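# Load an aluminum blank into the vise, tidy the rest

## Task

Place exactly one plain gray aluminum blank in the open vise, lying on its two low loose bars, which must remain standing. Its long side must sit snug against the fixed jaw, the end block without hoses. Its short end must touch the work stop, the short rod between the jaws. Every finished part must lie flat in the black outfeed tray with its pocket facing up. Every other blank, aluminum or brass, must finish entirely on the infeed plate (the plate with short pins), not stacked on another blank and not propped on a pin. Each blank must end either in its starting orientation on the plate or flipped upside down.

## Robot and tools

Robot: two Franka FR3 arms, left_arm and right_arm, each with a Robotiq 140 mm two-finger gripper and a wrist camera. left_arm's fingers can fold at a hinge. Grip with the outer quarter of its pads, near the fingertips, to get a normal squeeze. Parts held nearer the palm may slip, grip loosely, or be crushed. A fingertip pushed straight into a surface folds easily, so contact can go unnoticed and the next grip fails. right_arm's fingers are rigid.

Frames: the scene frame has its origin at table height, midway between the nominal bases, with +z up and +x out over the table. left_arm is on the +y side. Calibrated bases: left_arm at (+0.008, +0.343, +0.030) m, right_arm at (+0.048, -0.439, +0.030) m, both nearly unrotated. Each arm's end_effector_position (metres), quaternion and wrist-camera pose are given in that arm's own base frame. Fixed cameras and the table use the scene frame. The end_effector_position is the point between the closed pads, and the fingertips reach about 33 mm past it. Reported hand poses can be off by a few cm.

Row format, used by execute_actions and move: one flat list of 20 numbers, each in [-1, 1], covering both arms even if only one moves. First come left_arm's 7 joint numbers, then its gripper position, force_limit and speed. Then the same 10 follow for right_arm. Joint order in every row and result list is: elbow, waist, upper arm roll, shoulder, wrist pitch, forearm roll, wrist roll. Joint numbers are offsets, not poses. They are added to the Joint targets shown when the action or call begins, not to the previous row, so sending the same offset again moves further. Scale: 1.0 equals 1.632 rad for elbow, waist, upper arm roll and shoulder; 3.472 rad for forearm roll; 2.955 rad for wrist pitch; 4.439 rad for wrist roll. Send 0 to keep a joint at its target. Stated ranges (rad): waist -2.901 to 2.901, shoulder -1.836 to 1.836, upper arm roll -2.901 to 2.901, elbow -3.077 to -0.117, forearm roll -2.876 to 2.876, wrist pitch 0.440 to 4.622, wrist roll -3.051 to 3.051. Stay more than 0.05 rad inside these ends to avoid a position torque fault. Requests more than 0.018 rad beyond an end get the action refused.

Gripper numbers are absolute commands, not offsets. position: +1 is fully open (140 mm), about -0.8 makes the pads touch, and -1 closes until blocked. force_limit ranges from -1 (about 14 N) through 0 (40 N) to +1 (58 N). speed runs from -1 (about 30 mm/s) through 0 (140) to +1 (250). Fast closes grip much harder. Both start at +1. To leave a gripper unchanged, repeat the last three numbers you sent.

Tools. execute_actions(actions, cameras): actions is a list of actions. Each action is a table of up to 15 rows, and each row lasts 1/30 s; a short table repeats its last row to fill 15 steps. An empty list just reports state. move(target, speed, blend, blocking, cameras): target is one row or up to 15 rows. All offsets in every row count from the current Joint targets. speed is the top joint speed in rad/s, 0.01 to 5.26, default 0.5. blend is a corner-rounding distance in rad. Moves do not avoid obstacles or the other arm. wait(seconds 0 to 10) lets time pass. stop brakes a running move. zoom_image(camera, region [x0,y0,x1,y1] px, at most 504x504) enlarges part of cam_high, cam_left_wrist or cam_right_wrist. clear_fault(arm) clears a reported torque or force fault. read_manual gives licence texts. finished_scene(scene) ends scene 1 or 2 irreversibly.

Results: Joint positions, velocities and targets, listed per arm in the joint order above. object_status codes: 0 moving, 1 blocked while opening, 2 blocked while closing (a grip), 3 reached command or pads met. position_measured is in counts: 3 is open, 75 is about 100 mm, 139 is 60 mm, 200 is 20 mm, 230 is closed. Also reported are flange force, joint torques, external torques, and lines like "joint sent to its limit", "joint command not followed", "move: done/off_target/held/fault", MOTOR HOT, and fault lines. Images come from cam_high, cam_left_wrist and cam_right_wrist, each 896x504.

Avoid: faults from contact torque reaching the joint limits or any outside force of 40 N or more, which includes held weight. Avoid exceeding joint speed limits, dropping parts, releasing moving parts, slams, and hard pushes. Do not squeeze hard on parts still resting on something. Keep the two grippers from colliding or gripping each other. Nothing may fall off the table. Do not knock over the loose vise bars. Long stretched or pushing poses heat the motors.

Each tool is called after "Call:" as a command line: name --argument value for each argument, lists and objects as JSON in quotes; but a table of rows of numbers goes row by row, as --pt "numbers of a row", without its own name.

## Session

Scene 1 was accepted. Starting scene 2 by reading its state.

Call:
execute_actions --actions '[]'

Call:
zoom_image --camera "cam_high" --region '[300, 160, 620, 360]'

Scene clock: 0.00 s.
left_arm: end_effector_position=(+0.2746, -0.1132, +0.3643) position_measured=3 object_status=3 end_effector_quat_wxyz=(+0.076, +0.784, -0.513, -0.341) | right_arm: end_effector_position=(+0.4580, +0.4983, +0.1243) position_measured=3 object_status=3 end_effector_quat_wxyz=(-0.143, +0.984, -0.098, +0.047)
Joint names: [elbow, waist, upper arm roll, shoulder, wrist pitch, forearm roll, wrist roll]
Joint positions: left_arm=[-1.879 -0.387 0.01 -0.113 1.052 -0.013 -0.793] | right_arm=[-2.044 0.792 0.011 0.291 2.612 0.198 -0.727]
Joint velocities: within noise
Joint torques (N m): no reading
External joint torques (N m): no reading
Flange force (N): no reading
Joint targets: left_arm=[-1.879 -0.387 0.010 -0.113 1.052 -0.013 -0.793] | right_arm=[-2.044 0.792 0.011 0.291 2.612 0.198 -0.727]
Tool commands: left_gripper/position=+1.0 left_gripper/force_limit=+1.0 left_gripper/speed=+1.0 right_gripper/position=+1.0 right_gripper/force_limit=+1.0 right_gripper/speed=+1.0
camera_calibration:
cam_left_wrist: T_world_to_cam=[[-0.751797, -0.462321, 0.470171, -0.0102289], [-0.0192211, 0.728096, 0.685205, -0.153851], [-0.659115, 0.506098, -0.556267, 0.583852], [0, 0, 0, 1]] pos_world=[0.374178, -0.188197, 0.435007]
cam_right_wrist: T_world_to_cam=[[-0.162411, -0.941069, -0.296668, 0.589702], [-0.960744, 0.0822802, 0.264956, 0.370162], [-0.224932, 0.328054, -0.917489, 0.189139], [0, 0, 0, 1]] pos_world=[0.493949, 0.462445, 0.250402]

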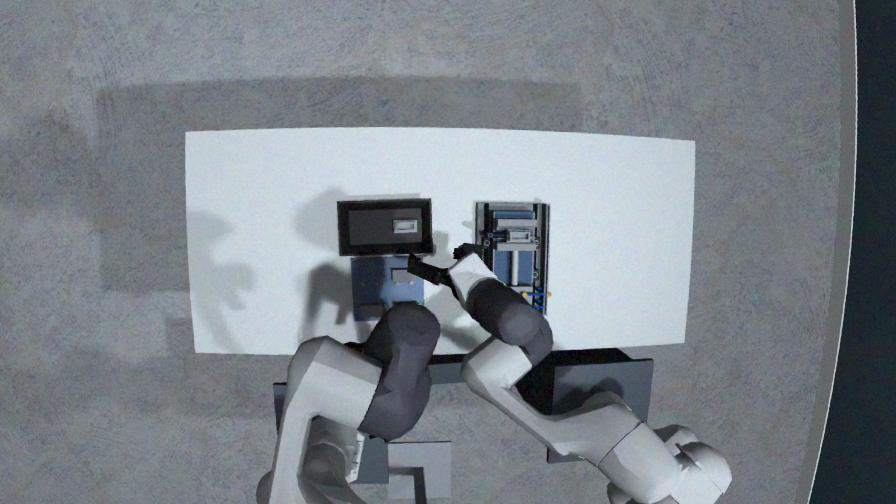

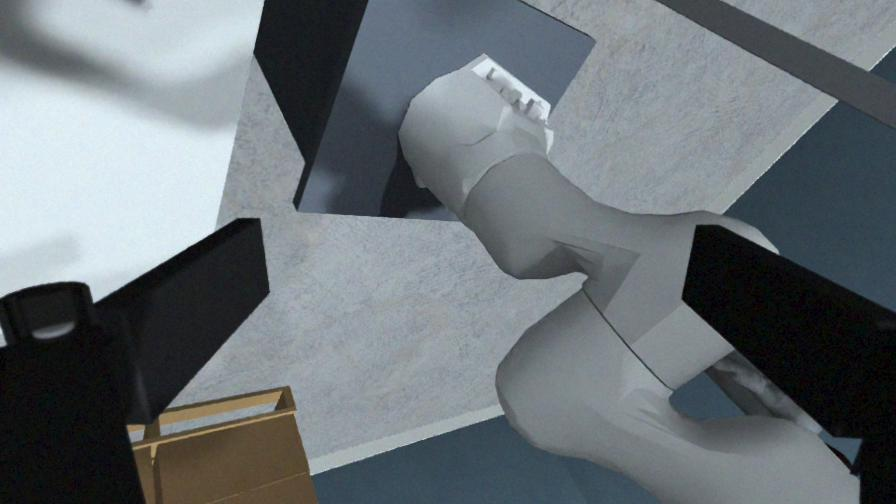

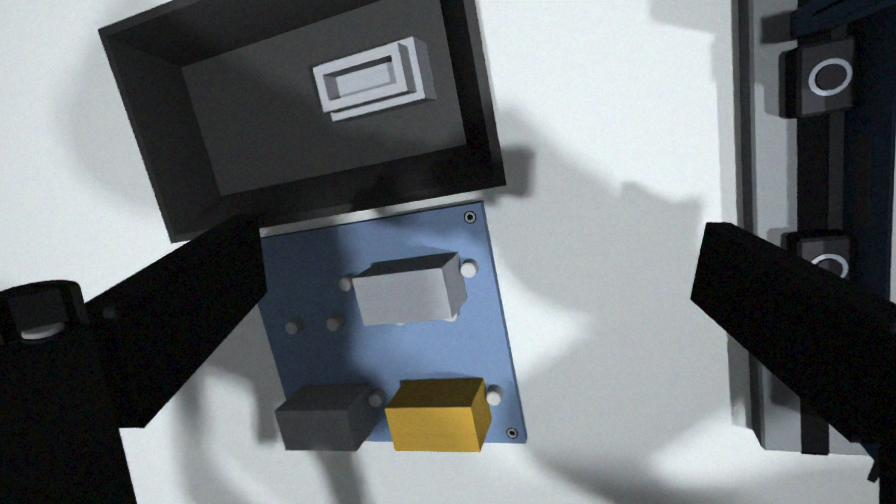

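Scaled by 1.575 from the camera's 896x504 image, which has a finer 1280x720 frame.

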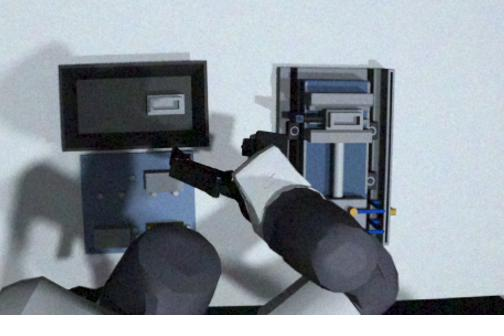

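Call:
move --pt "0 0 0 0 0 0 0 -0.21 -1 0 -0.0193 -0.1176 -0.0067 -0.2947 -0.2459 -0.0570 0.0962 -0.09 -1 0" --pt "0.5843 -0.1793 -0.0061 0.5575 0.2268 0.0037 0.0210 -0.21 -1 0 -0.0193 -0.4853 -0.0067 -0.2947 -0.2459 -0.0570 0.1638 -0.09 -1 0" --speed '[1.0, 0.9]' --blend '[0.15, 0]'

Call:
zoom_image --camera "cam_left_wrist" --region '[350, 50, 600, 350]'

Call:
zoom_image --camera "cam_high" --region '[320, 180, 560, 340]'

Scene clock: 41.07 s.
left_arm: end_effector_position=(+0.5906, -0.4820, +0.1980) position_measured=155 object_status=3 end_effector_quat_wxyz=(+0.003, +0.715, -0.699, -0.002) | right_arm: end_effector_position=(+0.5018, +0.0001, +0.3011) position_measured=140 object_status=3 end_effector_quat_wxyz=(-0.003, +0.708, -0.706, +0.001)
Joint names: [elbow, waist, upper arm roll, shoulder, wrist pitch, forearm roll, wrist roll]
Joint positions: left_arm=[-0.927 -0.681 -0.002 0.798 1.72 -0.004 -0.704] | right_arm=[-2.074 0.001 -0.002 -0.191 1.89 0.002 -0.005]
Joint velocities: left_arm=[within noise] | right_arm=[0.001 -0.001 -0.001 0 0.001 0.001 0.005]
Joint torques (N m): left_arm=[25.02 0.66 1.45 -54.76 2.95 1.16 0.07] | right_arm=[26.12 -0.86 0.81 -25.53 2.32 0.5 0]
External joint torques (N m): left_arm=[0.41 0.95 0.98 0.04 0.35 0.41 0.07] | right_arm=[1.17 -0.8 1.04 0.73 -0.27 -0.22 0]
Flange force (N): left_arm=[0.0 0.0 0.0] | right_arm=[-0.5 -6.1 -3.0]
Joint targets: left_arm=[-0.926 -0.680 0.000 0.797 1.723 0.000 -0.700] | right_arm=[-2.076 0.000 0.000 -0.190 1.885 0.001 0.000]
move: done; blend cut to 0 rad at target 1
camera_calibration:
cam_left_wrist: T_world_to_cam=[[-0.999744, -0.0209507, 0.00857351, 0.585657], [-0.0168235, 0.941051, 0.337845, 0.404659], [-0.0151462, 0.337614, -0.941163, 0.500944], [0, 0, 0, 1]] pos_world=[0.599902, -0.537661, 0.329737]
cam_right_wrist: T_world_to_cam=[[-0.999697, -0.0206701, -0.0133607, 0.515128], [-0.0240346, 0.936788, 0.349071, -0.0890999], [0.00530084, 0.349286, -0.937001, 0.41499], [0, 0, 0, 1]] pos_world=[0.510631, -0.0508347, 0.426831]

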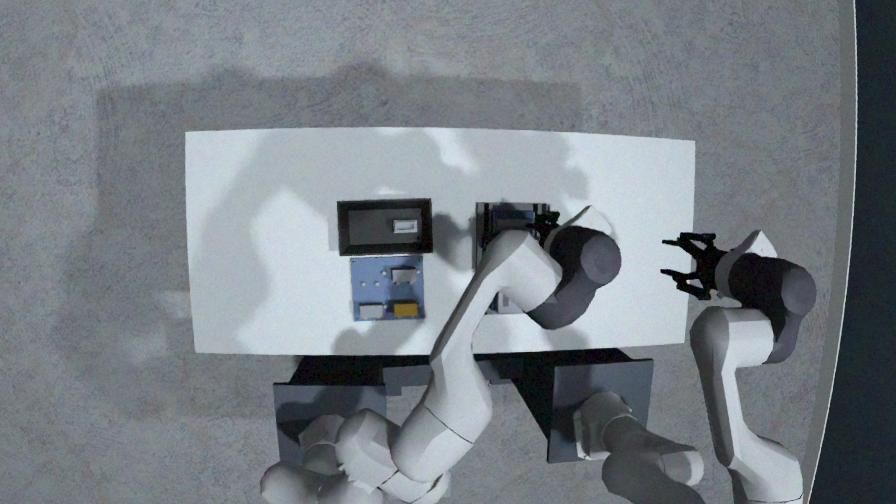

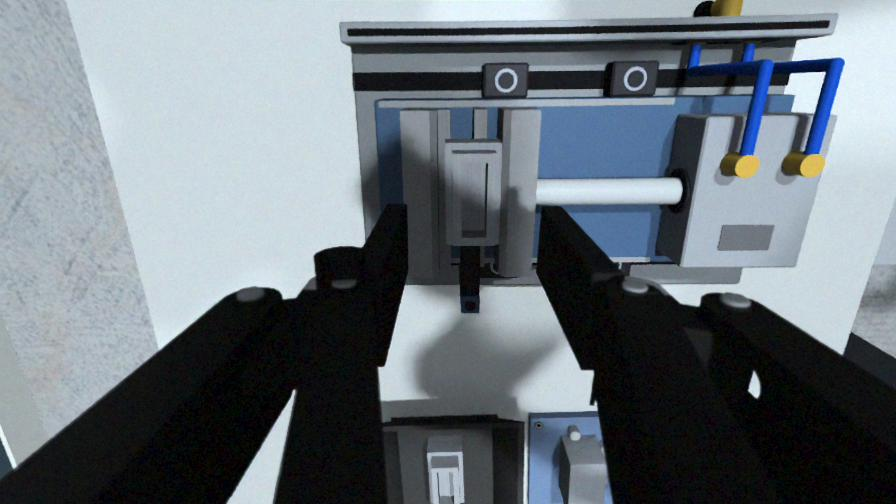

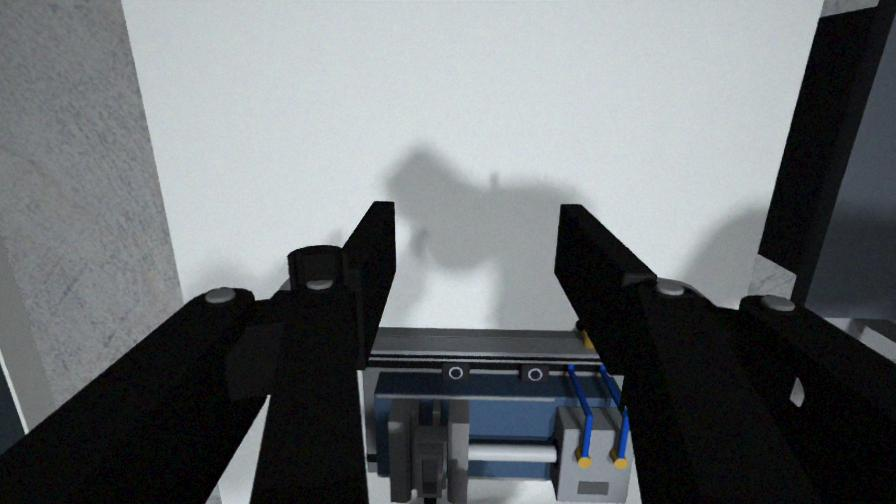

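Scaled by 1.680 from the camera's 896x504 image, which has a finer 1280x720 frame.

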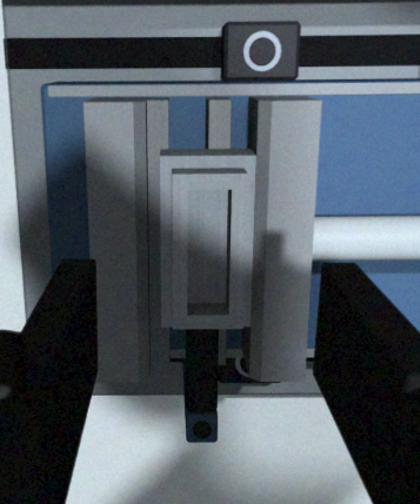

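Scaled by 2.100 from the camera's 896x504 image, which has a finer 1280x720 frame.

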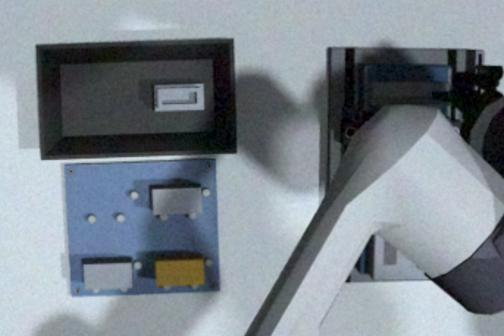

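Call:
move --target '[-0.1364, -0.0032, 0, -0.0155, 0.0668, 0, -0.0029, -0.21, -1, 0, 0, 0, 0, 0, 0, 0, 0, -0.09, -1, 0]' --speed 0.25 --cameras '["cam_left_wrist"]'

Call:
zoom_image --camera "cam_left_wrist" --region '[370, 70, 570, 320]'

Scene clock: 71.60 s.
left_arm: end_effector_position=(+0.5844, -0.4786, +0.1281) position_measured=155 object_status=3 end_effector_quat_wxyz=(+0.003, +0.716, -0.698, -0.002) | right_arm: end_effector_position=(+0.5016, +0.0002, +0.3010) position_measured=140 object_status=3 end_effector_quat_wxyz=(-0.003, +0.708, -0.707, +0.001)
Joint names: [elbow, waist, upper arm roll, shoulder, wrist pitch, forearm roll, wrist roll]
Joint positions: left_arm=[-1.147 -0.683 -0.002 0.774 1.917 -0.004 -0.709] | right_arm=[-2.075 0.001 -0.002 -0.191 1.89 0.002 -0.003]
Joint velocities: left_arm=[0 0.001 0.001 0 0.005 -0.001 -0.001] | right_arm=[within noise]
Joint torques (N m): left_arm=[24.61 -0.09 1.36 -54.71 2.93 1.05 -0.19] | right_arm=[26.21 -0.78 0.73 -25.49 2.34 0.5 0.03]
External joint torques (N m): left_arm=[-0.1 -0.16 0.71 -0.23 0.33 0.32 -0.19] | right_arm=[1.3 -0.82 0.85 0.7 -0.25 -0.22 0.03]
Flange force (N): left_arm=[-1.7 2.6 0.7] | right_arm=[-0.3 -6.4 -3.3]
Joint targets: left_arm=[-1.148 -0.685 0.000 0.771 1.920 0.000 -0.713] | right_arm=[-2.076 0.000 0.000 -0.190 1.885 0.001 0.000]
move: done
camera_calibration:
cam_left_wrist: T_world_to_cam=[[-0.999662, -0.0248539, 0.00761173, 0.578357], [-0.0208234, 0.940996, 0.337777, 0.427342], [-0.0155577, 0.337504, -0.941195, 0.434112], [0, 0, 0, 1]] pos_world=[0.593814, -0.534267, 0.259836]
Images, in order (width x height): cam_left_wrist 896x504.

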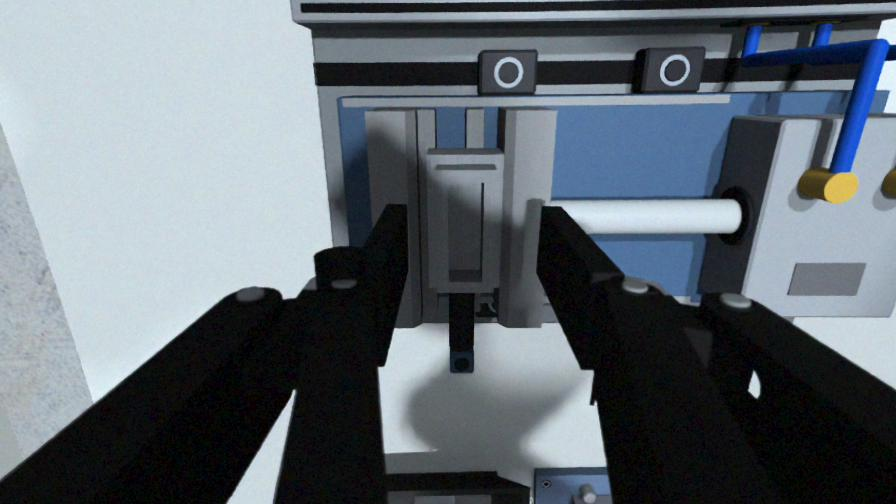

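Scaled by 2.016 from the camera's 896x504 image, which has a finer 1280x720 frame.

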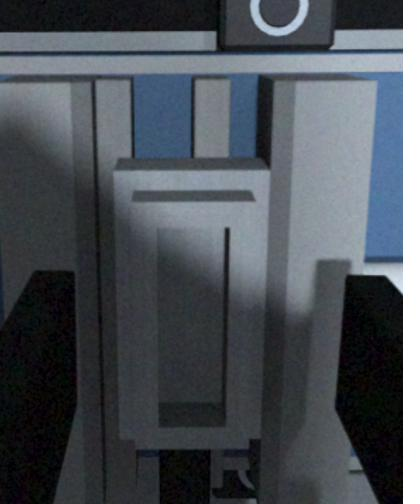

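Call:
execute_actions --actions '[]' --cameras '["cam_right_wrist"]'

Call:
zoom_image --camera "cam_right_wrist" --region '[360, 320, 560, 504]'

Scene clock: 86.30 s.
left_arm: end_effector_position=(+0.5846, -0.4787, +0.1281) position_measured=155 object_status=3 end_effector_quat_wxyz=(+0.003, +0.716, -0.698, -0.002) | right_arm: end_effector_position=(+0.5016, +0.0002, +0.3010) position_measured=140 object_status=3 end_effector_quat_wxyz=(-0.003, +0.708, -0.707, +0.001)
Joint names: [elbow, waist, upper arm roll, shoulder, wrist pitch, forearm roll, wrist roll]
Joint positions: left_arm=[-1.148 -0.683 -0.002 0.774 1.918 -0.004 -0.709] | right_arm=[-2.075 0.001 -0.002 -0.191 1.889 0.002 -0.003]
Joint velocities: within noise
Joint torques (N m): left_arm=[24.65 -0.02 1.32 -54.72 2.91 1.05 -0.2] | right_arm=[26.23 -0.81 0.67 -25.49 2.34 0.48 0.1]
External joint torques (N m): left_arm=[-0.13 0.4 0.97 -0.15 0.29 0.33 -0.2] | right_arm=[1.47 -0.84 0.79 0.46 -0.23 -0.24 0.1]
Flange force (N): left_arm=[-2.1 1.9 0.7] | right_arm=[-0.3 -6.2 -3.7]
Joint targets: left_arm=[-1.148 -0.685 0.000 0.771 1.920 0.000 -0.713] | right_arm=[-2.076 0.000 0.000 -0.190 1.885 0.001 0.000]
Tool commands: left_gripper/position=-0.21 left_gripper/force_limit=-1.0 left_gripper/speed=+0.0 right_gripper/position=-0.09 right_gripper/force_limit=-1.0 right_gripper/speed=+0.0
camera_calibration:
cam_right_wrist: T_world_to_cam=[[-0.999738, -0.0189445, -0.0128352, 0.514811], [-0.0222335, 0.936867, 0.348979, -0.0899102], [0.00541362, 0.349173, -0.937043, 0.414758], [0, 0, 0, 1]] pos_world=[0.510432, -0.0508356, 0.42663]
Images, in order (width x height): cam_right_wrist 896x504.

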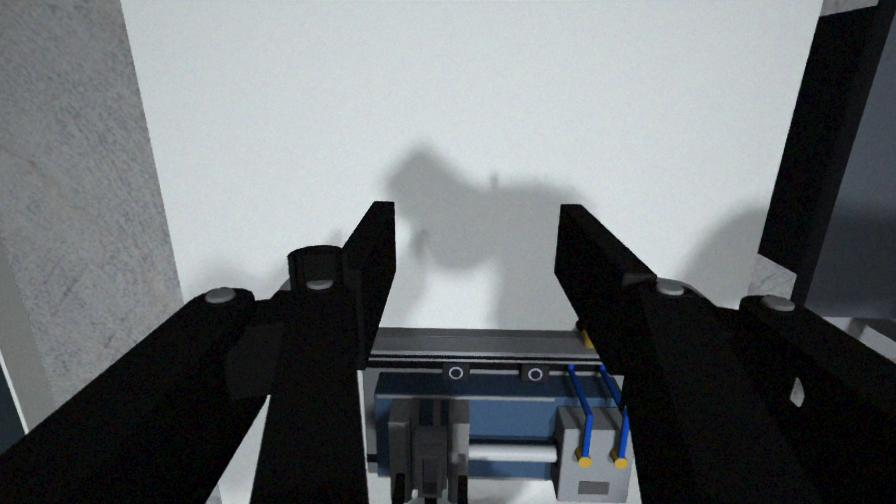

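Scaled by 2.520 from the camera's 896x504 image, which has a finer 1280x720 frame.

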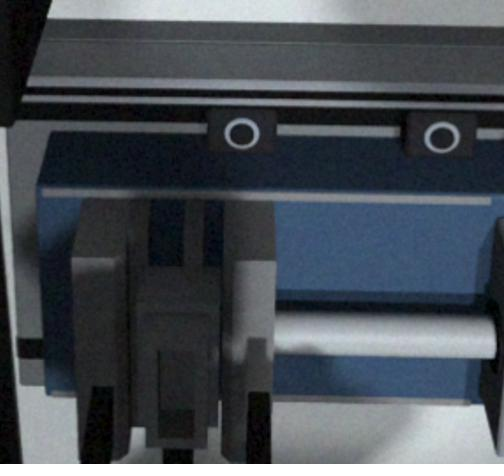

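Call:
zoom_image --camera "cam_right_wrist" --region '[380, 410, 480, 504]'

Scaled by 5.040 from the camera's 896x504 image, which has a finer 1280x720 frame.

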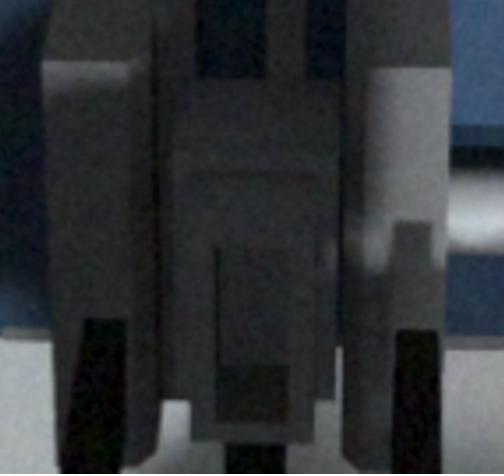

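Call:
move --pt "-0.0058 0.0011 0 0.0130 0.0104 0 0.0004 -0.21 -1 0 0 0 0 0 0 0 0 -0.09 -1 0" --pt "-0.0058 0.0011 0 0.0130 0.0104 0 0.0004 -1 -1 -1 0 0 0 0 0 0 0 -0.09 -1 0" --speed 0.06 --cameras '["cam_left_wrist"]'

Scene clock: 109.47 s.
left_arm: end_effector_position=(+0.5864, -0.4801, +0.1125) position_measured=195 object_status=2 end_effector_quat_wxyz=(+0.002, +0.716, -0.698, +0.000) | right_arm: end_effector_position=(+0.5016, +0.0002, +0.3009) position_measured=140 object_status=3 end_effector_quat_wxyz=(-0.003, +0.708, -0.707, +0.001)
Joint names: [elbow, waist, upper arm roll, shoulder, wrist pitch, forearm roll, wrist roll]
Joint positions: left_arm=[-1.157 -0.683 -0.002 0.792 1.948 -0.004 -0.709] | right_arm=[-2.075 0.001 -0.002 -0.191 1.889 0.002 -0.003]
Joint velocities: within noise
Joint torques (N m): left_arm=[23.97 0.31 1.24 -53.02 2.95 1.02 -0.1] | right_arm=[26.23 -0.76 0.69 -25.42 2.35 0.53 0.1]
External joint torques (N m): left_arm=[-0.68 0.37 0.66 1.71 0.33 0.3 -0.1] | right_arm=[1.24 -0.71 0.9 0.83 -0.25 -0.19 0.1]
Flange force (N): left_arm=[0.6 -1.3 2.8] | right_arm=[-0.6 -6.6 -3.1]
Joint targets: left_arm=[-1.158 -0.683 0.000 0.793 1.951 0.000 -0.711] | right_arm=[-2.076 0.000 0.000 -0.190 1.885 0.001 0.000]
move: done
camera_calibration:
cam_left_wrist: T_world_to_cam=[[-0.999664, -0.025481, 0.00468326, 0.580434], [-0.0224316, 0.941722, 0.335643, 0.435614], [-0.0129628, 0.335425, -0.941978, 0.417489], [0, 0, 0, 1]] pos_world=[0.595423, -0.535473, 0.244336]
Images, in order (width x height): cam_left_wrist 896x504.

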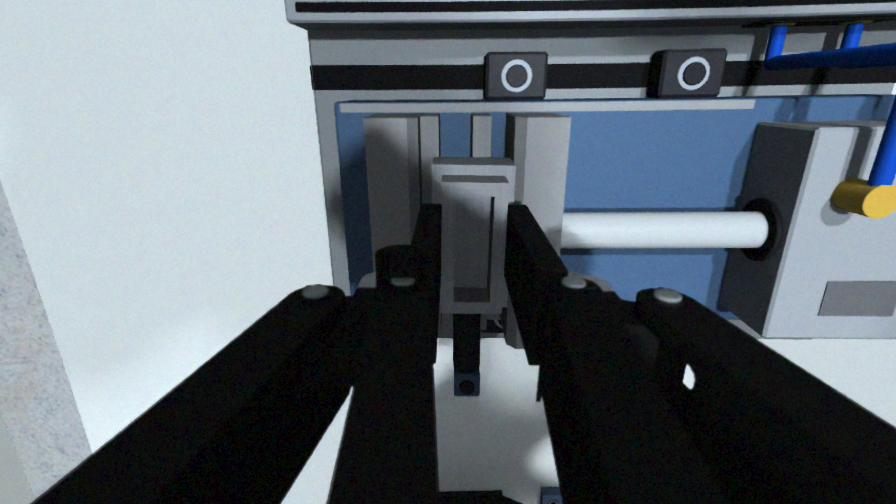

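Call:
move --pt "0.0078 0 0 -0.0047 -0.0069 0 0 -1 -1 -1 0 0 0 0 0 0 0 -0.09 -1 0" --pt "0.0460 0 0 -0.0172 -0.0349 0 0 -1 -1 -1 0 0 0 0 0 0 0 -0.09 -1 0" --speed '[0.04, 0.12]' --blend '[0.005, 0]' --cameras '["cam_left_wrist", "cam_right_wrist"]'

Scene clock: 117.07 s.
left_arm: end_effector_position=(+0.5864, -0.4801, +0.1572) position_measured=195 object_status=2 end_effector_quat_wxyz=(+0.002, +0.716, -0.698, -0.001) | right_arm: end_effector_position=(+0.5015, +0.0002, +0.3009) position_measured=140 object_status=3 end_effector_quat_wxyz=(-0.003, +0.708, -0.707, +0.001)
Joint names: [elbow, waist, upper arm roll, shoulder, wrist pitch, forearm roll, wrist roll]
Joint positions: left_arm=[-1.085 -0.683 -0.002 0.767 1.85 -0.004 -0.709] | right_arm=[-2.075 0.001 -0.002 -0.191 1.889 0.002 -0.003]
Joint velocities: left_arm=[-0.001 0 0 0 -0.003 0 0] | right_arm=[within noise]
Joint torques (N m): left_arm=[25.81 0.33 1.25 -55.33 2.69 1.03 -0.13] | right_arm=[26.33 -0.76 0.62 -25.44 2.36 0.53 0.11]
External joint torques (N m): left_arm=[1.09 0.51 0.76 -1.04 0.08 0.29 -0.13] | right_arm=[1.43 -0.81 0.72 0.74 -0.23 -0.19 0.11]
Flange force (N): left_arm=[2.3 -3.4 -2.3] | right_arm=[-0.3 -6.9 -3.5]
Joint targets: left_arm=[-1.083 -0.683 0.000 0.764 1.848 0.000 -0.711] | right_arm=[-2.076 0.000 0.000 -0.190 1.885 0.001 0.000]
move: done
camera_calibration:
cam_left_wrist: T_world_to_cam=[[-0.999669, -0.0250902, 0.00565224, 0.580251], [-0.0217282, 0.941489, 0.336343, 0.419958], [-0.0137604, 0.336109, -0.941723, 0.460397], [0, 0, 0, 1]] pos_world=[0.595519, -0.535571, 0.289036]
cam_right_wrist: T_world_to_cam=[[-0.999741, -0.018919, -0.0126132, 0.514618], [-0.0221321, 0.936867, 0.348985, -0.0899667], [0.00521439, 0.349174, -0.937043, 0.414861], [0, 0, 0, 1]] pos_world=[0.51033, -0.0508356, 0.42663]
Images, in order (width x height): cam_left_wrist 896x504, cam_right_wrist 896x504.

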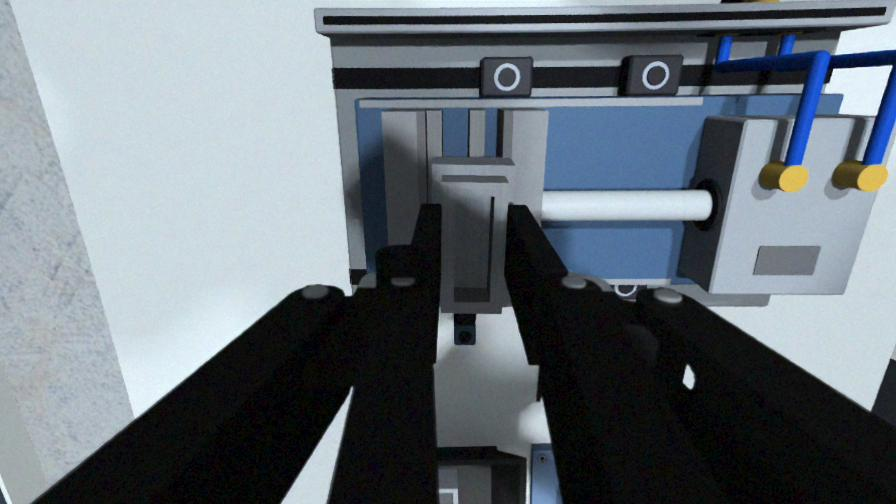

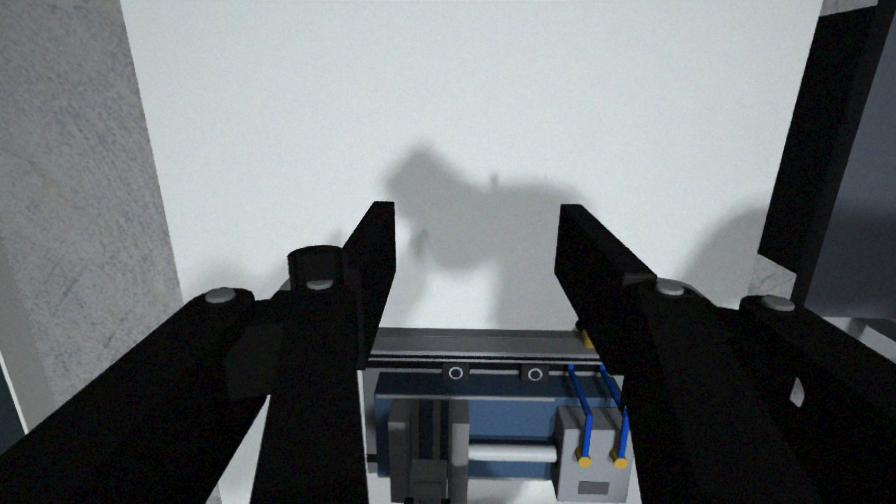

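Call:
move --pt "-0.5064 0.3176 0 -0.3203 0.1028 0 0.1230 -1 -1 -1 0 0 0 0 0 0 0 -0.09 -1 0" --pt "-0.5522 0.3176 0 -0.2337 0.1759 0 0.1230 -1 -1 -1 0.1034 0.3181 0 0.2419 0.0768 -0.0003 0.1102 -0.09 -1 0" --speed '[0.6, 0.4]' --blend '[0.04, 0]'

Call:
zoom_image --camera "cam_right_wrist" --region '[340, 50, 600, 340]'

Scene clock: 140.63 s.
left_arm: end_effector_position=(+0.6005, -0.0994, +0.0590) position_measured=195 object_status=2 end_effector_quat_wxyz=(+0.002, +0.710, -0.704, -0.001) | right_arm: end_effector_position=(+0.5226, +0.3000, +0.1786) position_measured=140 object_status=3 end_effector_quat_wxyz=(+0.003, +0.720, -0.694, -0.002)
Joint names: [elbow, waist, upper arm roll, shoulder, wrist pitch, forearm roll, wrist roll]
Joint positions: left_arm=[-1.985 -0.164 0.001 0.384 2.364 -0.004 -0.168] | right_arm=[-1.909 0.519 0.001 0.205 2.108 0.002 0.484]
Joint velocities: left_arm=[within noise] | right_arm=[0.001 -0.001 0.001 0.001 0.001 -0.001 0.007]
Joint torques (N m): left_arm=[22.34 0.43 0.57 -42.58 3.01 0.8 0.13] | right_arm=[25.68 -0.22 0.62 -38.22 2.71 0.31 0.08]
External joint torques (N m): left_arm=[0.61 0.54 0.32 -0.57 0.44 0.28 0.13] | right_arm=[1.66 -0.07 0.57 0.76 0.2 -0.33 0.08]
Flange force (N): left_arm=[-0.9 -0.5 -0.3] | right_arm=[-4.5 -7.5 -1.0]
Joint targets: left_arm=[-1.984 -0.165 0.000 0.383 2.368 0.000 -0.165] | right_arm=[-1.907 0.519 0.000 0.205 2.112 0.000 0.489]
move: done
camera_calibration:
cam_left_wrist: T_world_to_cam=[[-0.999962, -0.00662143, 0.00560647, 0.606456], [-0.00434201, 0.941368, 0.337353, 0.0843408], [-0.00751151, 0.337316, -0.941362, 0.236451], [0, 0, 0, 1]] pos_world=[0.608576, -0.155139, 0.190733]
cam_right_wrist: T_world_to_cam=[[-0.998603, -0.052826, -0.00114113, 0.547374], [-0.0499636, 0.937026, 0.345668, -0.312719], [-0.017191, 0.345242, -0.938356, 0.208555], [0, 0, 0, 1]] pos_world=[0.53457, 0.249939, 0.30442]

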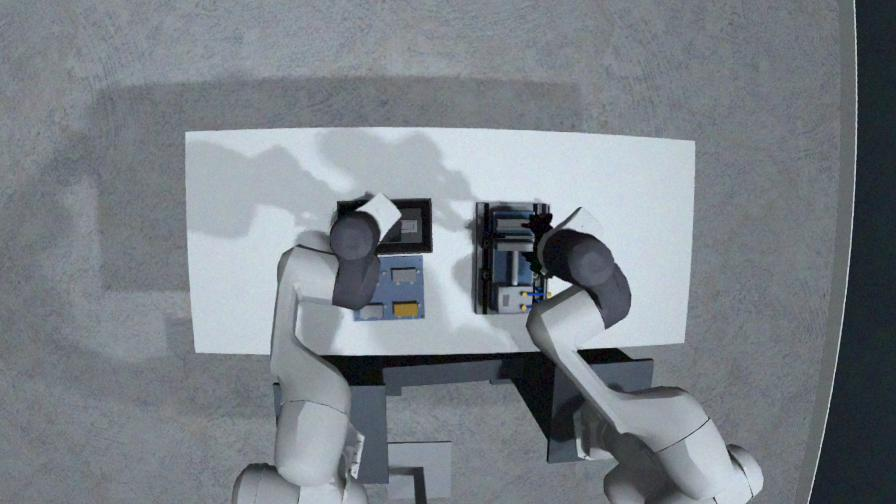

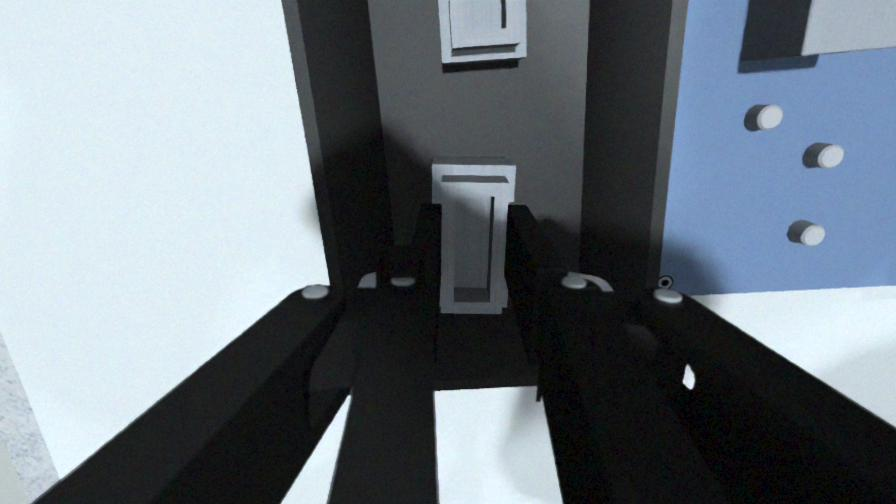

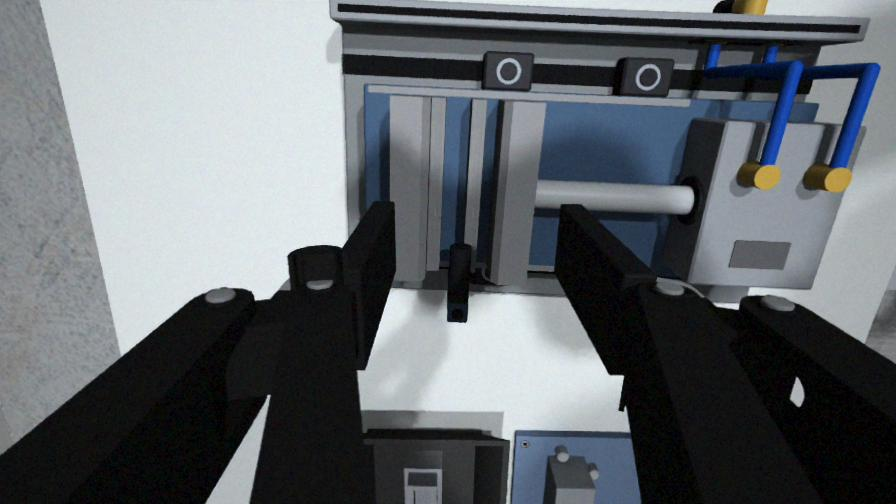

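Scaled by 1.738 from the camera's 896x504 image, which has a finer 1280x720 frame.

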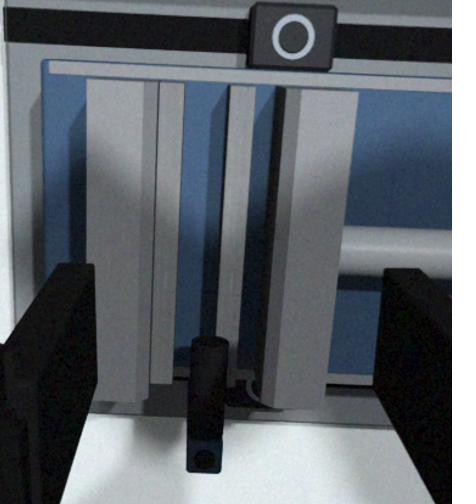

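Call:
move --target '[-0.0118, -0.0007, 0, 0.0045, 0.0090, 0, -0.0002, -1, -1, -1, 0, 0, 0, 0, 0, 0, 0, -0.09, -1, 0]' --speed 0.05 --cameras '[]'

Call:
execute_actions --actions '[[[-0.0001,0,0,0.0005,0.0003,0,0,-1,-1,-1,0,0,0,0,0,0,0,-0.09,-1,0],[-0.0002,0,0,0.00105,0.0007,0,0,-1,-1,-1,0,0,0,0,0,0,0,-0.09,-1,0]],[[-0.0001,0,0,0.0005,0.0003,0,0,-1,-1,-1,0,0,0,0,0,0,0,-0.09,-1,0],[-0.0002,0,0,0.00105,0.0007,0,0,-1,-1,-1,0,0,0,0,0,0,0,-0.09,-1,0]],[[-0.0001,0,0,0.0005,0.0003,0,0,-1,-1,-1,0,0,0,0,0,0,0,-0.09,-1,0],[-0.0002,0,0,0.00105,0.0007,0,0,-1,-1,-1,0,0,0,0,0,0,0,-0.09,-1,0]],[[-0.0001,0,0,0.0005,0.0003,0,0,-1,-1,-1,0,0,0,0,0,0,0,-0.09,-1,0],[-0.0002,0,0,0.00105,0.0007,0,0,-1,-1,-1,0,0,0,0,0,0,0,-0.09,-1,0]]]' --cameras '["cam_left_wrist"]'

Scene clock: 153.60 s.
left_arm: end_effector_position=(+0.5970, -0.0988, +0.0497) position_measured=195 object_status=2 end_effector_quat_wxyz=(+0.002, +0.710, -0.705, -0.001) | right_arm: end_effector_position=(+0.5229, +0.3000, +0.1788) position_measured=140 object_status=3 end_effector_quat_wxyz=(+0.002, +0.719, -0.695, -0.002)
Joint names: [elbow, waist, upper arm roll, shoulder, wrist pitch, forearm roll, wrist roll]
Joint positions: left_arm=[-2.003 -0.164 0.001 0.39 2.39 -0.004 -0.168] | right_arm=[-1.908 0.519 0.001 0.205 2.108 0.002 0.486]
Joint velocities: left_arm=[0 0 0 0 0.004 0.001 0] | right_arm=[within noise]
Joint torques (N m): left_arm=[21.67 0.26 0.66 -42.21 2.99 0.78 0.07] | right_arm=[25.56 -0.29 0.7 -38.3 2.67 0.35 0.07]
External joint torques (N m): left_arm=[0.39 0.4 0.43 -0.53 0.45 0.27 0.07] | right_arm=[1.62 -0.4 0.41 0.61 0.17 -0.29 0.07]
Flange force (N): left_arm=[-0.8 0.3 -0.1] | right_arm=[-3.8 -7.2 -1.1]
Joint targets: left_arm=[-2.003 -0.166 0.000 0.390 2.394 0.000 -0.166] | right_arm=[-1.907 0.519 0.000 0.205 2.112 0.000 0.489]
move: done
No camera images: "cameras" was empty.

Scene clock: 155.80 s.
left_arm: end_effector_position=(+0.5972, -0.0988, +0.0459) position_measured=195 object_status=2 end_effector_quat_wxyz=(+0.002, +0.710, -0.705, +0.000) | right_arm: end_effector_position=(+0.5229, +0.3000, +0.1788) position_measured=140 object_status=3 end_effector_quat_wxyz=(+0.002, +0.719, -0.695, -0.002)
Joint names: [elbow, waist, upper arm roll, shoulder, wrist pitch, forearm roll, wrist roll]
Joint positions: left_arm=[-2.005 -0.164 0.001 0.397 2.399 -0.004 -0.168] | right_arm=[-1.908 0.519 0.001 0.205 2.108 0.002 0.486]
Joint velocities: within noise
Joint torques (N m): left_arm=[21.59 0.26 0.61 -42.15 3.06 0.78 0.06] | right_arm=[25.53 -0.32 0.73 -38.32 2.66 0.33 0.1]
External joint torques (N m): left_arm=[0.34 0.46 0.43 -0.25 0.5 0.27 0.06] | right_arm=[1.58 -0.44 0.44 0.58 0.16 -0.31 0.1]
External joint torques at the end of the 1st action: left_arm=[0.3 0.17 0.19 -0.16 0.43 0.28 0.04] | right_arm=[1.74 -0.17 0.67 0.4 0.19 -0.29 0.08]
External joint torques at the end of the 2nd action: left_arm=[0.34 0.54 0.5 -0.24 0.48 0.27 0.04] | right_arm=[1.54 -0.3 0.5 0.67 0.15 -0.31 0.09]
External joint torques at the end of the 3rd action: left_arm=[0.24 0.43 0.47 -0.16 0.46 0.28 0.09] | right_arm=[1.48 -0.39 0.51 0.68 0.13 -0.3 0.14]
Flange force (N): left_arm=[-0.8 -0.1 0.5] | right_arm=[-3.8 -7.0 -1.1]
Flange force at the end of the 1st action (N): left_arm=[-0.3 -0.2 0.5] | right_arm=[-4.2 -6.9 -1.5]
Flange force at the end of the 2nd action (N): left_arm=[-0.9 -0.2 0.5] | right_arm=[-4.0 -7.0 -1.0]
Flange force at the end of the 3rd action (N): left_arm=[-0.8 0.0 0.6] | right_arm=[-3.9 -6.8 -1.0]
Joint targets: left_arm=[-2.005 -0.166 0.000 0.397 2.402 0.000 -0.166] | right_arm=[-1.907 0.519 0.000 0.205 2.112 0.000 0.489]
Step readings (joint positions of left_arm | right_arm; steps 1 to 15: 1st action; 16 to 30: 2nd action; 31 to 45: 3rd action; 46 to 60: 4th action):
0: [-2.003 -0.164 0.001 0.390 2.390 -0.004 -0.168] | [-1.908 0.519 0.001 0.205 2.108 0.002 0.486]
1: [-2.003 -0.164 0.001 0.390 2.390 -0.004 -0.168] | [-1.908 0.519 0.001 0.205 2.108 0.002 0.486]
2: [-2.003 -0.164 0.001 0.390 2.390 -0.004 -0.168] | [-1.908 0.519 0.001 0.205 2.108 0.002 0.486]
4: [-2.003 -0.164 0.001 0.391 2.391 -0.004 -0.168] | [-1.908 0.519 0.001 0.205 2.108 0.002 0.486]
8: [-2.003 -0.164 0.001 0.392 2.392 -0.004 -0.168] | [-1.908 0.519 0.001 0.205 2.108 0.002 0.486]
15: [-2.004 -0.164 0.001 0.392 2.393 -0.004 -0.168] | [-1.908 0.519 0.001 0.205 2.108 0.002 0.486]
16: [-2.004 -0.164 0.001 0.392 2.393 -0.004 -0.168] | [-1.908 0.519 0.001 0.205 2.108 0.002 0.486]
17: [-2.004 -0.164 0.001 0.392 2.393 -0.004 -0.168] | [-1.908 0.519 0.001 0.205 2.108 0.002 0.486]
19: [-2.004 -0.164 0.001 0.392 2.394 -0.004 -0.168] | [-1.908 0.519 0.001 0.205 2.108 0.002 0.486]
23: [-2.004 -0.164 0.001 0.393 2.394 -0.004 -0.168] | [-1.908 0.519 0.001 0.205 2.108 0.002 0.486]
30: [-2.004 -0.164 0.001 0.393 2.395 -0.004 -0.168] | [-1.908 0.519 0.001 0.205 2.108 0.002 0.486]
31: [-2.004 -0.164 0.001 0.393 2.395 -0.004 -0.168] | [-1.908 0.519 0.001 0.205 2.108 0.002 0.486]
32: [-2.004 -0.164 0.001 0.394 2.395 -0.004 -0.168] | [-1.908 0.519 0.001 0.205 2.108 0.002 0.486]
34: [-2.004 -0.164 0.001 0.394 2.396 -0.004 -0.168] | [-1.908 0.519 0.001 0.205 2.108 0.002 0.486]
38: [-2.004 -0.164 0.001 0.395 2.396 -0.004 -0.168] | [-1.908 0.519 0.001 0.205 2.108 0.002 0.486]
45: [-2.004 -0.164 0.001 0.395 2.397 -0.004 -0.168] | [-1.908 0.519 0.001 0.205 2.108 0.002 0.486]
46: [-2.004 -0.164 0.001 0.395 2.397 -0.004 -0.168] | [-1.908 0.519 0.001 0.205 2.108 0.002 0.486]
47: [-2.004 -0.164 0.001 0.395 2.397 -0.004 -0.168] | [-1.908 0.519 0.001 0.205 2.108 0.002 0.486]
49: [-2.004 -0.164 0.001 0.396 2.398 -0.004 -0.168] | [-1.908 0.519 0.001 0.205 2.108 0.002 0.486]
53: [-2.005 -0.164 0.001 0.397 2.398 -0.004 -0.168] | [-1.908 0.519 0.001 0.205 2.108 0.002 0.486]
60: [-2.005 -0.164 0.001 0.397 2.399 -0.004 -0.168] | [-1.908 0.519 0.001 0.205 2.108 0.002 0.486]
camera_calibration:
cam_left_wrist: T_world_to_cam=[[-0.999972, -0.00639454, 0.00377798, 0.603303], [-0.00474654, 0.941444, 0.337136, 0.0884419], [-0.00571259, 0.337109, -0.941448, 0.222877], [0, 0, 0, 1]] pos_world=[0.60498, -0.154539, 0.177731]
Images, in order (width x height): cam_left_wrist 896x504.

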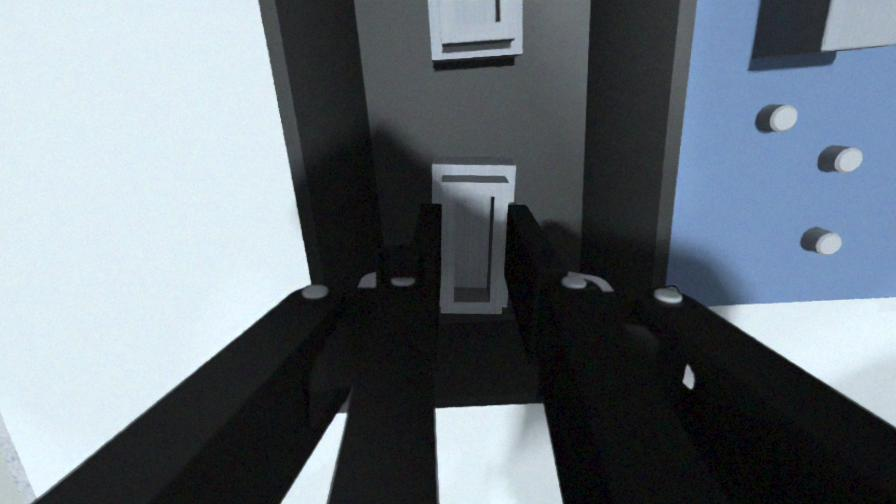

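Call:
execute_actions --actions '[[[-0.0001,0,0,0.0005,0.0003,0,0,-1,-1,-1,0,0,0,0,0,0,0,-0.09,-1,0],[-0.0002,0,0,0.00105,0.0007,0,0,-1,-1,-1,0,0,0,0,0,0,0,-0.09,-1,0]],[[-0.0001,0,0,0.0005,0.0003,0,0,-1,-1,-1,0,0,0,0,0,0,0,-0.09,-1,0],[-0.0002,0,0,0.00105,0.0007,0,0,-1,-1,-1,0,0,0,0,0,0,0,-0.09,-1,0]],[[-0.0001,0,0,0.0005,0.0003,0,0,-1,-1,-1,0,0,0,0,0,0,0,-0.09,-1,0],[-0.0002,0,0,0.00105,0.0007,0,0,-1,-1,-1,0,0,0,0,0,0,0,-0.09,-1,0]],[[-0.0001,0,0,0.0005,0.0003,0,0,-1,-1,-1,0,0,0,0,0,0,0,-0.09,-1,0],[-0.0002,0,0,0.00105,0.0007,0,0,-1,-1,-1,0,0,0,0,0,0,0,-0.09,-1,0]]]' --cameras '[]'

Scene clock: 160.90 s.
left_arm: end_effector_position=(+0.5976, -0.0989, +0.0446) position_measured=195 object_status=2 end_effector_quat_wxyz=(+0.001, +0.710, -0.705, +0.000) | right_arm: end_effector_position=(+0.5230, +0.3000, +0.1789) position_measured=140 object_status=3 end_effector_quat_wxyz=(+0.002, +0.719, -0.695, -0.002)
Joint names: [elbow, waist, upper arm roll, shoulder, wrist pitch, forearm roll, wrist roll]
Joint positions: left_arm=[-2.005 -0.164 0.001 0.399 2.403 -0.003 -0.168] | right_arm=[-1.908 0.519 0.001 0.205 2.109 0.002 0.486]
Joint velocities: within noise
Joint torques (N m): left_arm=[20.95 0.09 0.53 -39.32 3.65 0.75 0.03] | right_arm=[25.43 -0.34 0.72 -38.37 2.62 0.35 0.07]
External joint torques (N m): left_arm=[-0.26 0.25 0.31 2.54 1.09 0.25 0.03] | right_arm=[1.36 -0.47 0.42 0.78 0.1 -0.29 0.07]
External joint torques at the end of the 1st action: left_arm=[0.25 0.5 0.49 -0.2 0.44 0.27 0.05] | right_arm=[1.53 -0.31 0.57 0.42 0.13 -0.26 0.09]
External joint torques at the end of the 2nd action: left_arm=[0.1 0.19 0.29 0.96 0.66 0.24 0.03] | right_arm=[1.49 -0.25 0.56 0.72 0.14 -0.28 0.06]
External joint torques at the end of the 3rd action: left_arm=[-0.09 0.43 0.38 1.67 0.85 0.25 0.07] | right_arm=[1.47 -0.43 0.42 0.57 0.14 -0.28 0.13]
Flange force (N): left_arm=[0.2 -3.6 6.8] | right_arm=[-3.5 -6.8 -0.8]
Flange force at the end of the 1st action (N): left_arm=[-0.9 0.0 0.5] | right_arm=[-3.6 -6.3 -1.3]
Flange force at the end of the 2nd action (N): left_arm=[0.0 -1.8 3.0] | right_arm=[-4.0 -6.9 -0.9]
Flange force at the end of the 3rd action (N): left_arm=[-0.3 -2.5 4.7] | right_arm=[-3.6 -6.5 -1.0]
Joint targets: left_arm=[-2.006 -0.166 0.000 0.404 2.411 0.000 -0.166] | right_arm=[-1.907 0.519 0.000 0.205 2.112 0.000 0.489]
Step readings (joint positions of left_arm | right_arm; steps 1 to 15: 1st action; 16 to 30: 2nd action; 31 to 45: 3rd action; 46 to 60: 4th action):
0: [-2.005 -0.164 0.001 0.397 2.399 -0.003 -0.168] | [-1.908 0.519 0.001 0.205 2.108 0.002 0.486]
1: [-2.005 -0.164 0.001 0.397 2.399 -0.003 -0.168] | [-1.908 0.519 0.001 0.205 2.108 0.002 0.486]
2: [-2.005 -0.164 0.001 0.397 2.399 -0.003 -0.168] | [-1.908 0.519 0.001 0.205 2.108 0.002 0.486]
4: [-2.005 -0.164 0.001 0.398 2.400 -0.003 -0.168] | [-1.908 0.519 0.001 0.205 2.108 0.002 0.486]
8: [-2.005 -0.164 0.001 0.398 2.400 -0.003 -0.168] | [-1.908 0.519 0.001 0.205 2.108 0.002 0.486]
15: [-2.005 -0.164 0.001 0.399 2.401 -0.003 -0.168] | [-1.908 0.519 0.001 0.205 2.109 0.002 0.486]
16: [-2.005 -0.164 0.001 0.399 2.401 -0.003 -0.168] | [-1.908 0.519 0.001 0.205 2.109 0.002 0.486]
17: [-2.005 -0.164 0.001 0.399 2.401 -0.003 -0.168] | [-1.908 0.519 0.001 0.205 2.109 0.002 0.486]
19: [-2.005 -0.164 0.001 0.399 2.402 -0.003 -0.168] | [-1.908 0.519 0.001 0.205 2.109 0.002 0.486]
23: [-2.005 -0.164 0.001 0.399 2.402 -0.003 -0.168] | [-1.908 0.519 0.001 0.205 2.109 0.002 0.486]
30: [-2.005 -0.164 0.001 0.399 2.402 -0.003 -0.168] | [-1.908 0.519 0.001 0.205 2.109 0.002 0.486]
31: [-2.005 -0.164 0.001 0.399 2.402 -0.003 -0.168] | [-1.908 0.519 0.001 0.205 2.109 0.002 0.486]
32: [-2.005 -0.164 0.001 0.399 2.402 -0.003 -0.168] | [-1.908 0.519 0.001 0.205 2.109 0.002 0.486]
34: [-2.005 -0.164 0.001 0.399 2.402 -0.003 -0.168] | [-1.908 0.519 0.001 0.205 2.109 0.002 0.486]
38: [-2.005 -0.164 0.001 0.399 2.402 -0.003 -0.168] | [-1.908 0.519 0.001 0.205 2.109 0.002 0.486]
45: [-2.005 -0.164 0.001 0.399 2.402 -0.003 -0.168] | [-1.908 0.519 0.001 0.205 2.109 0.002 0.486]
46: [-2.005 -0.164 0.001 0.399 2.402 -0.003 -0.168] | [-1.908 0.519 0.001 0.205 2.109 0.002 0.486]
47: [-2.005 -0.164 0.001 0.399 2.403 -0.003 -0.168] | [-1.908 0.519 0.001 0.205 2.109 0.002 0.486]
49: [-2.005 -0.164 0.001 0.399 2.403 -0.003 -0.168] | [-1.908 0.519 0.001 0.205 2.109 0.002 0.486]
53: [-2.005 -0.164 0.001 0.399 2.403 -0.003 -0.168] | [-1.908 0.519 0.001 0.205 2.109 0.002 0.486]
60: [-2.005 -0.164 0.001 0.399 2.403 -0.003 -0.168] | [-1.908 0.519 0.001 0.205 2.109 0.002 0.486]
No camera images: "cameras" was empty.

Call:
move --pt "0.0005 0 0 -0.0026 -0.0017 0 0 -1 -1 -1 0 0 0 0 0 0 0 -0.09 -1 0" --pt "0.0005 0 0 -0.0026 -0.0017 0 0 -0.35 -1 -1 0 0 0 0 0 0 0 -0.09 -1 0" --pt "0.0426 0 0 -0.0994 -0.0785 0 0 -0.35 -1 -1 0 0 0 0 0 0 0 -0.09 -1 0" --speed '[0.1, 0.1, 0.3]' --cameras '["cam_left_wrist"]'

Scene clock: 180.43 s.
left_arm: end_effector_position=(+0.5991, -0.0994, +0.1502) position_measured=173 object_status=3 end_effector_quat_wxyz=(+0.000, +0.709, -0.705, +0.002) | right_arm: end_effector_position=(+0.5231, +0.3000, +0.1789) position_measured=140 object_status=3 end_effector_quat_wxyz=(+0.002, +0.719, -0.695, -0.001)
Joint names: [elbow, waist, upper arm roll, shoulder, wrist pitch, forearm roll, wrist roll]
Joint positions: left_arm=[-1.936 -0.164 0.001 0.242 2.182 -0.003 -0.168] | right_arm=[-1.908 0.519 0.001 0.205 2.109 0.002 0.486]
Joint velocities: left_arm=[-0.001 -0.001 0.001 -0.001 -0.004 -0.001 0] | right_arm=[within noise]
Joint torques (N m): left_arm=[23.58 0.26 0.61 -39.39 2.47 0.83 0.07] | right_arm=[25.43 -0.3 0.73 -38.4 2.62 0.38 0.04]
External joint torques (N m): left_arm=[0.12 0.2 0.33 0.1 -0.11 0.22 0.07] | right_arm=[1.46 -0.31 0.53 0.54 0.12 -0.26 0.04]
Flange force (N): left_arm=[-0.3 -1.0 -0.3] | right_arm=[-3.6 -6.4 -1.1]
Joint targets: left_arm=[-1.936 -0.166 0.000 0.242 2.179 0.000 -0.166] | right_arm=[-1.907 0.519 0.000 0.205 2.112 0.000 0.489]
move: done
camera_calibration:
cam_left_wrist: T_world_to_cam=[[-0.999983, -0.00556147, -0.00185925, 0.605744], [-0.00586288, 0.941949, 0.335704, 0.0547896], [-0.000115691, 0.335709, -0.941966, 0.317838], [0, 0, 0, 1]] pos_world=[0.606091, -0.154941, 0.282125]
Images, in order (width x height): cam_left_wrist 896x504.

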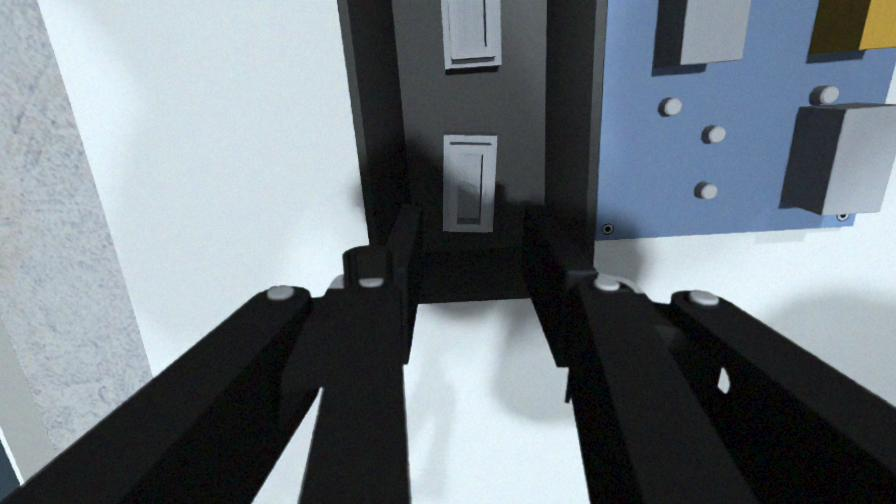

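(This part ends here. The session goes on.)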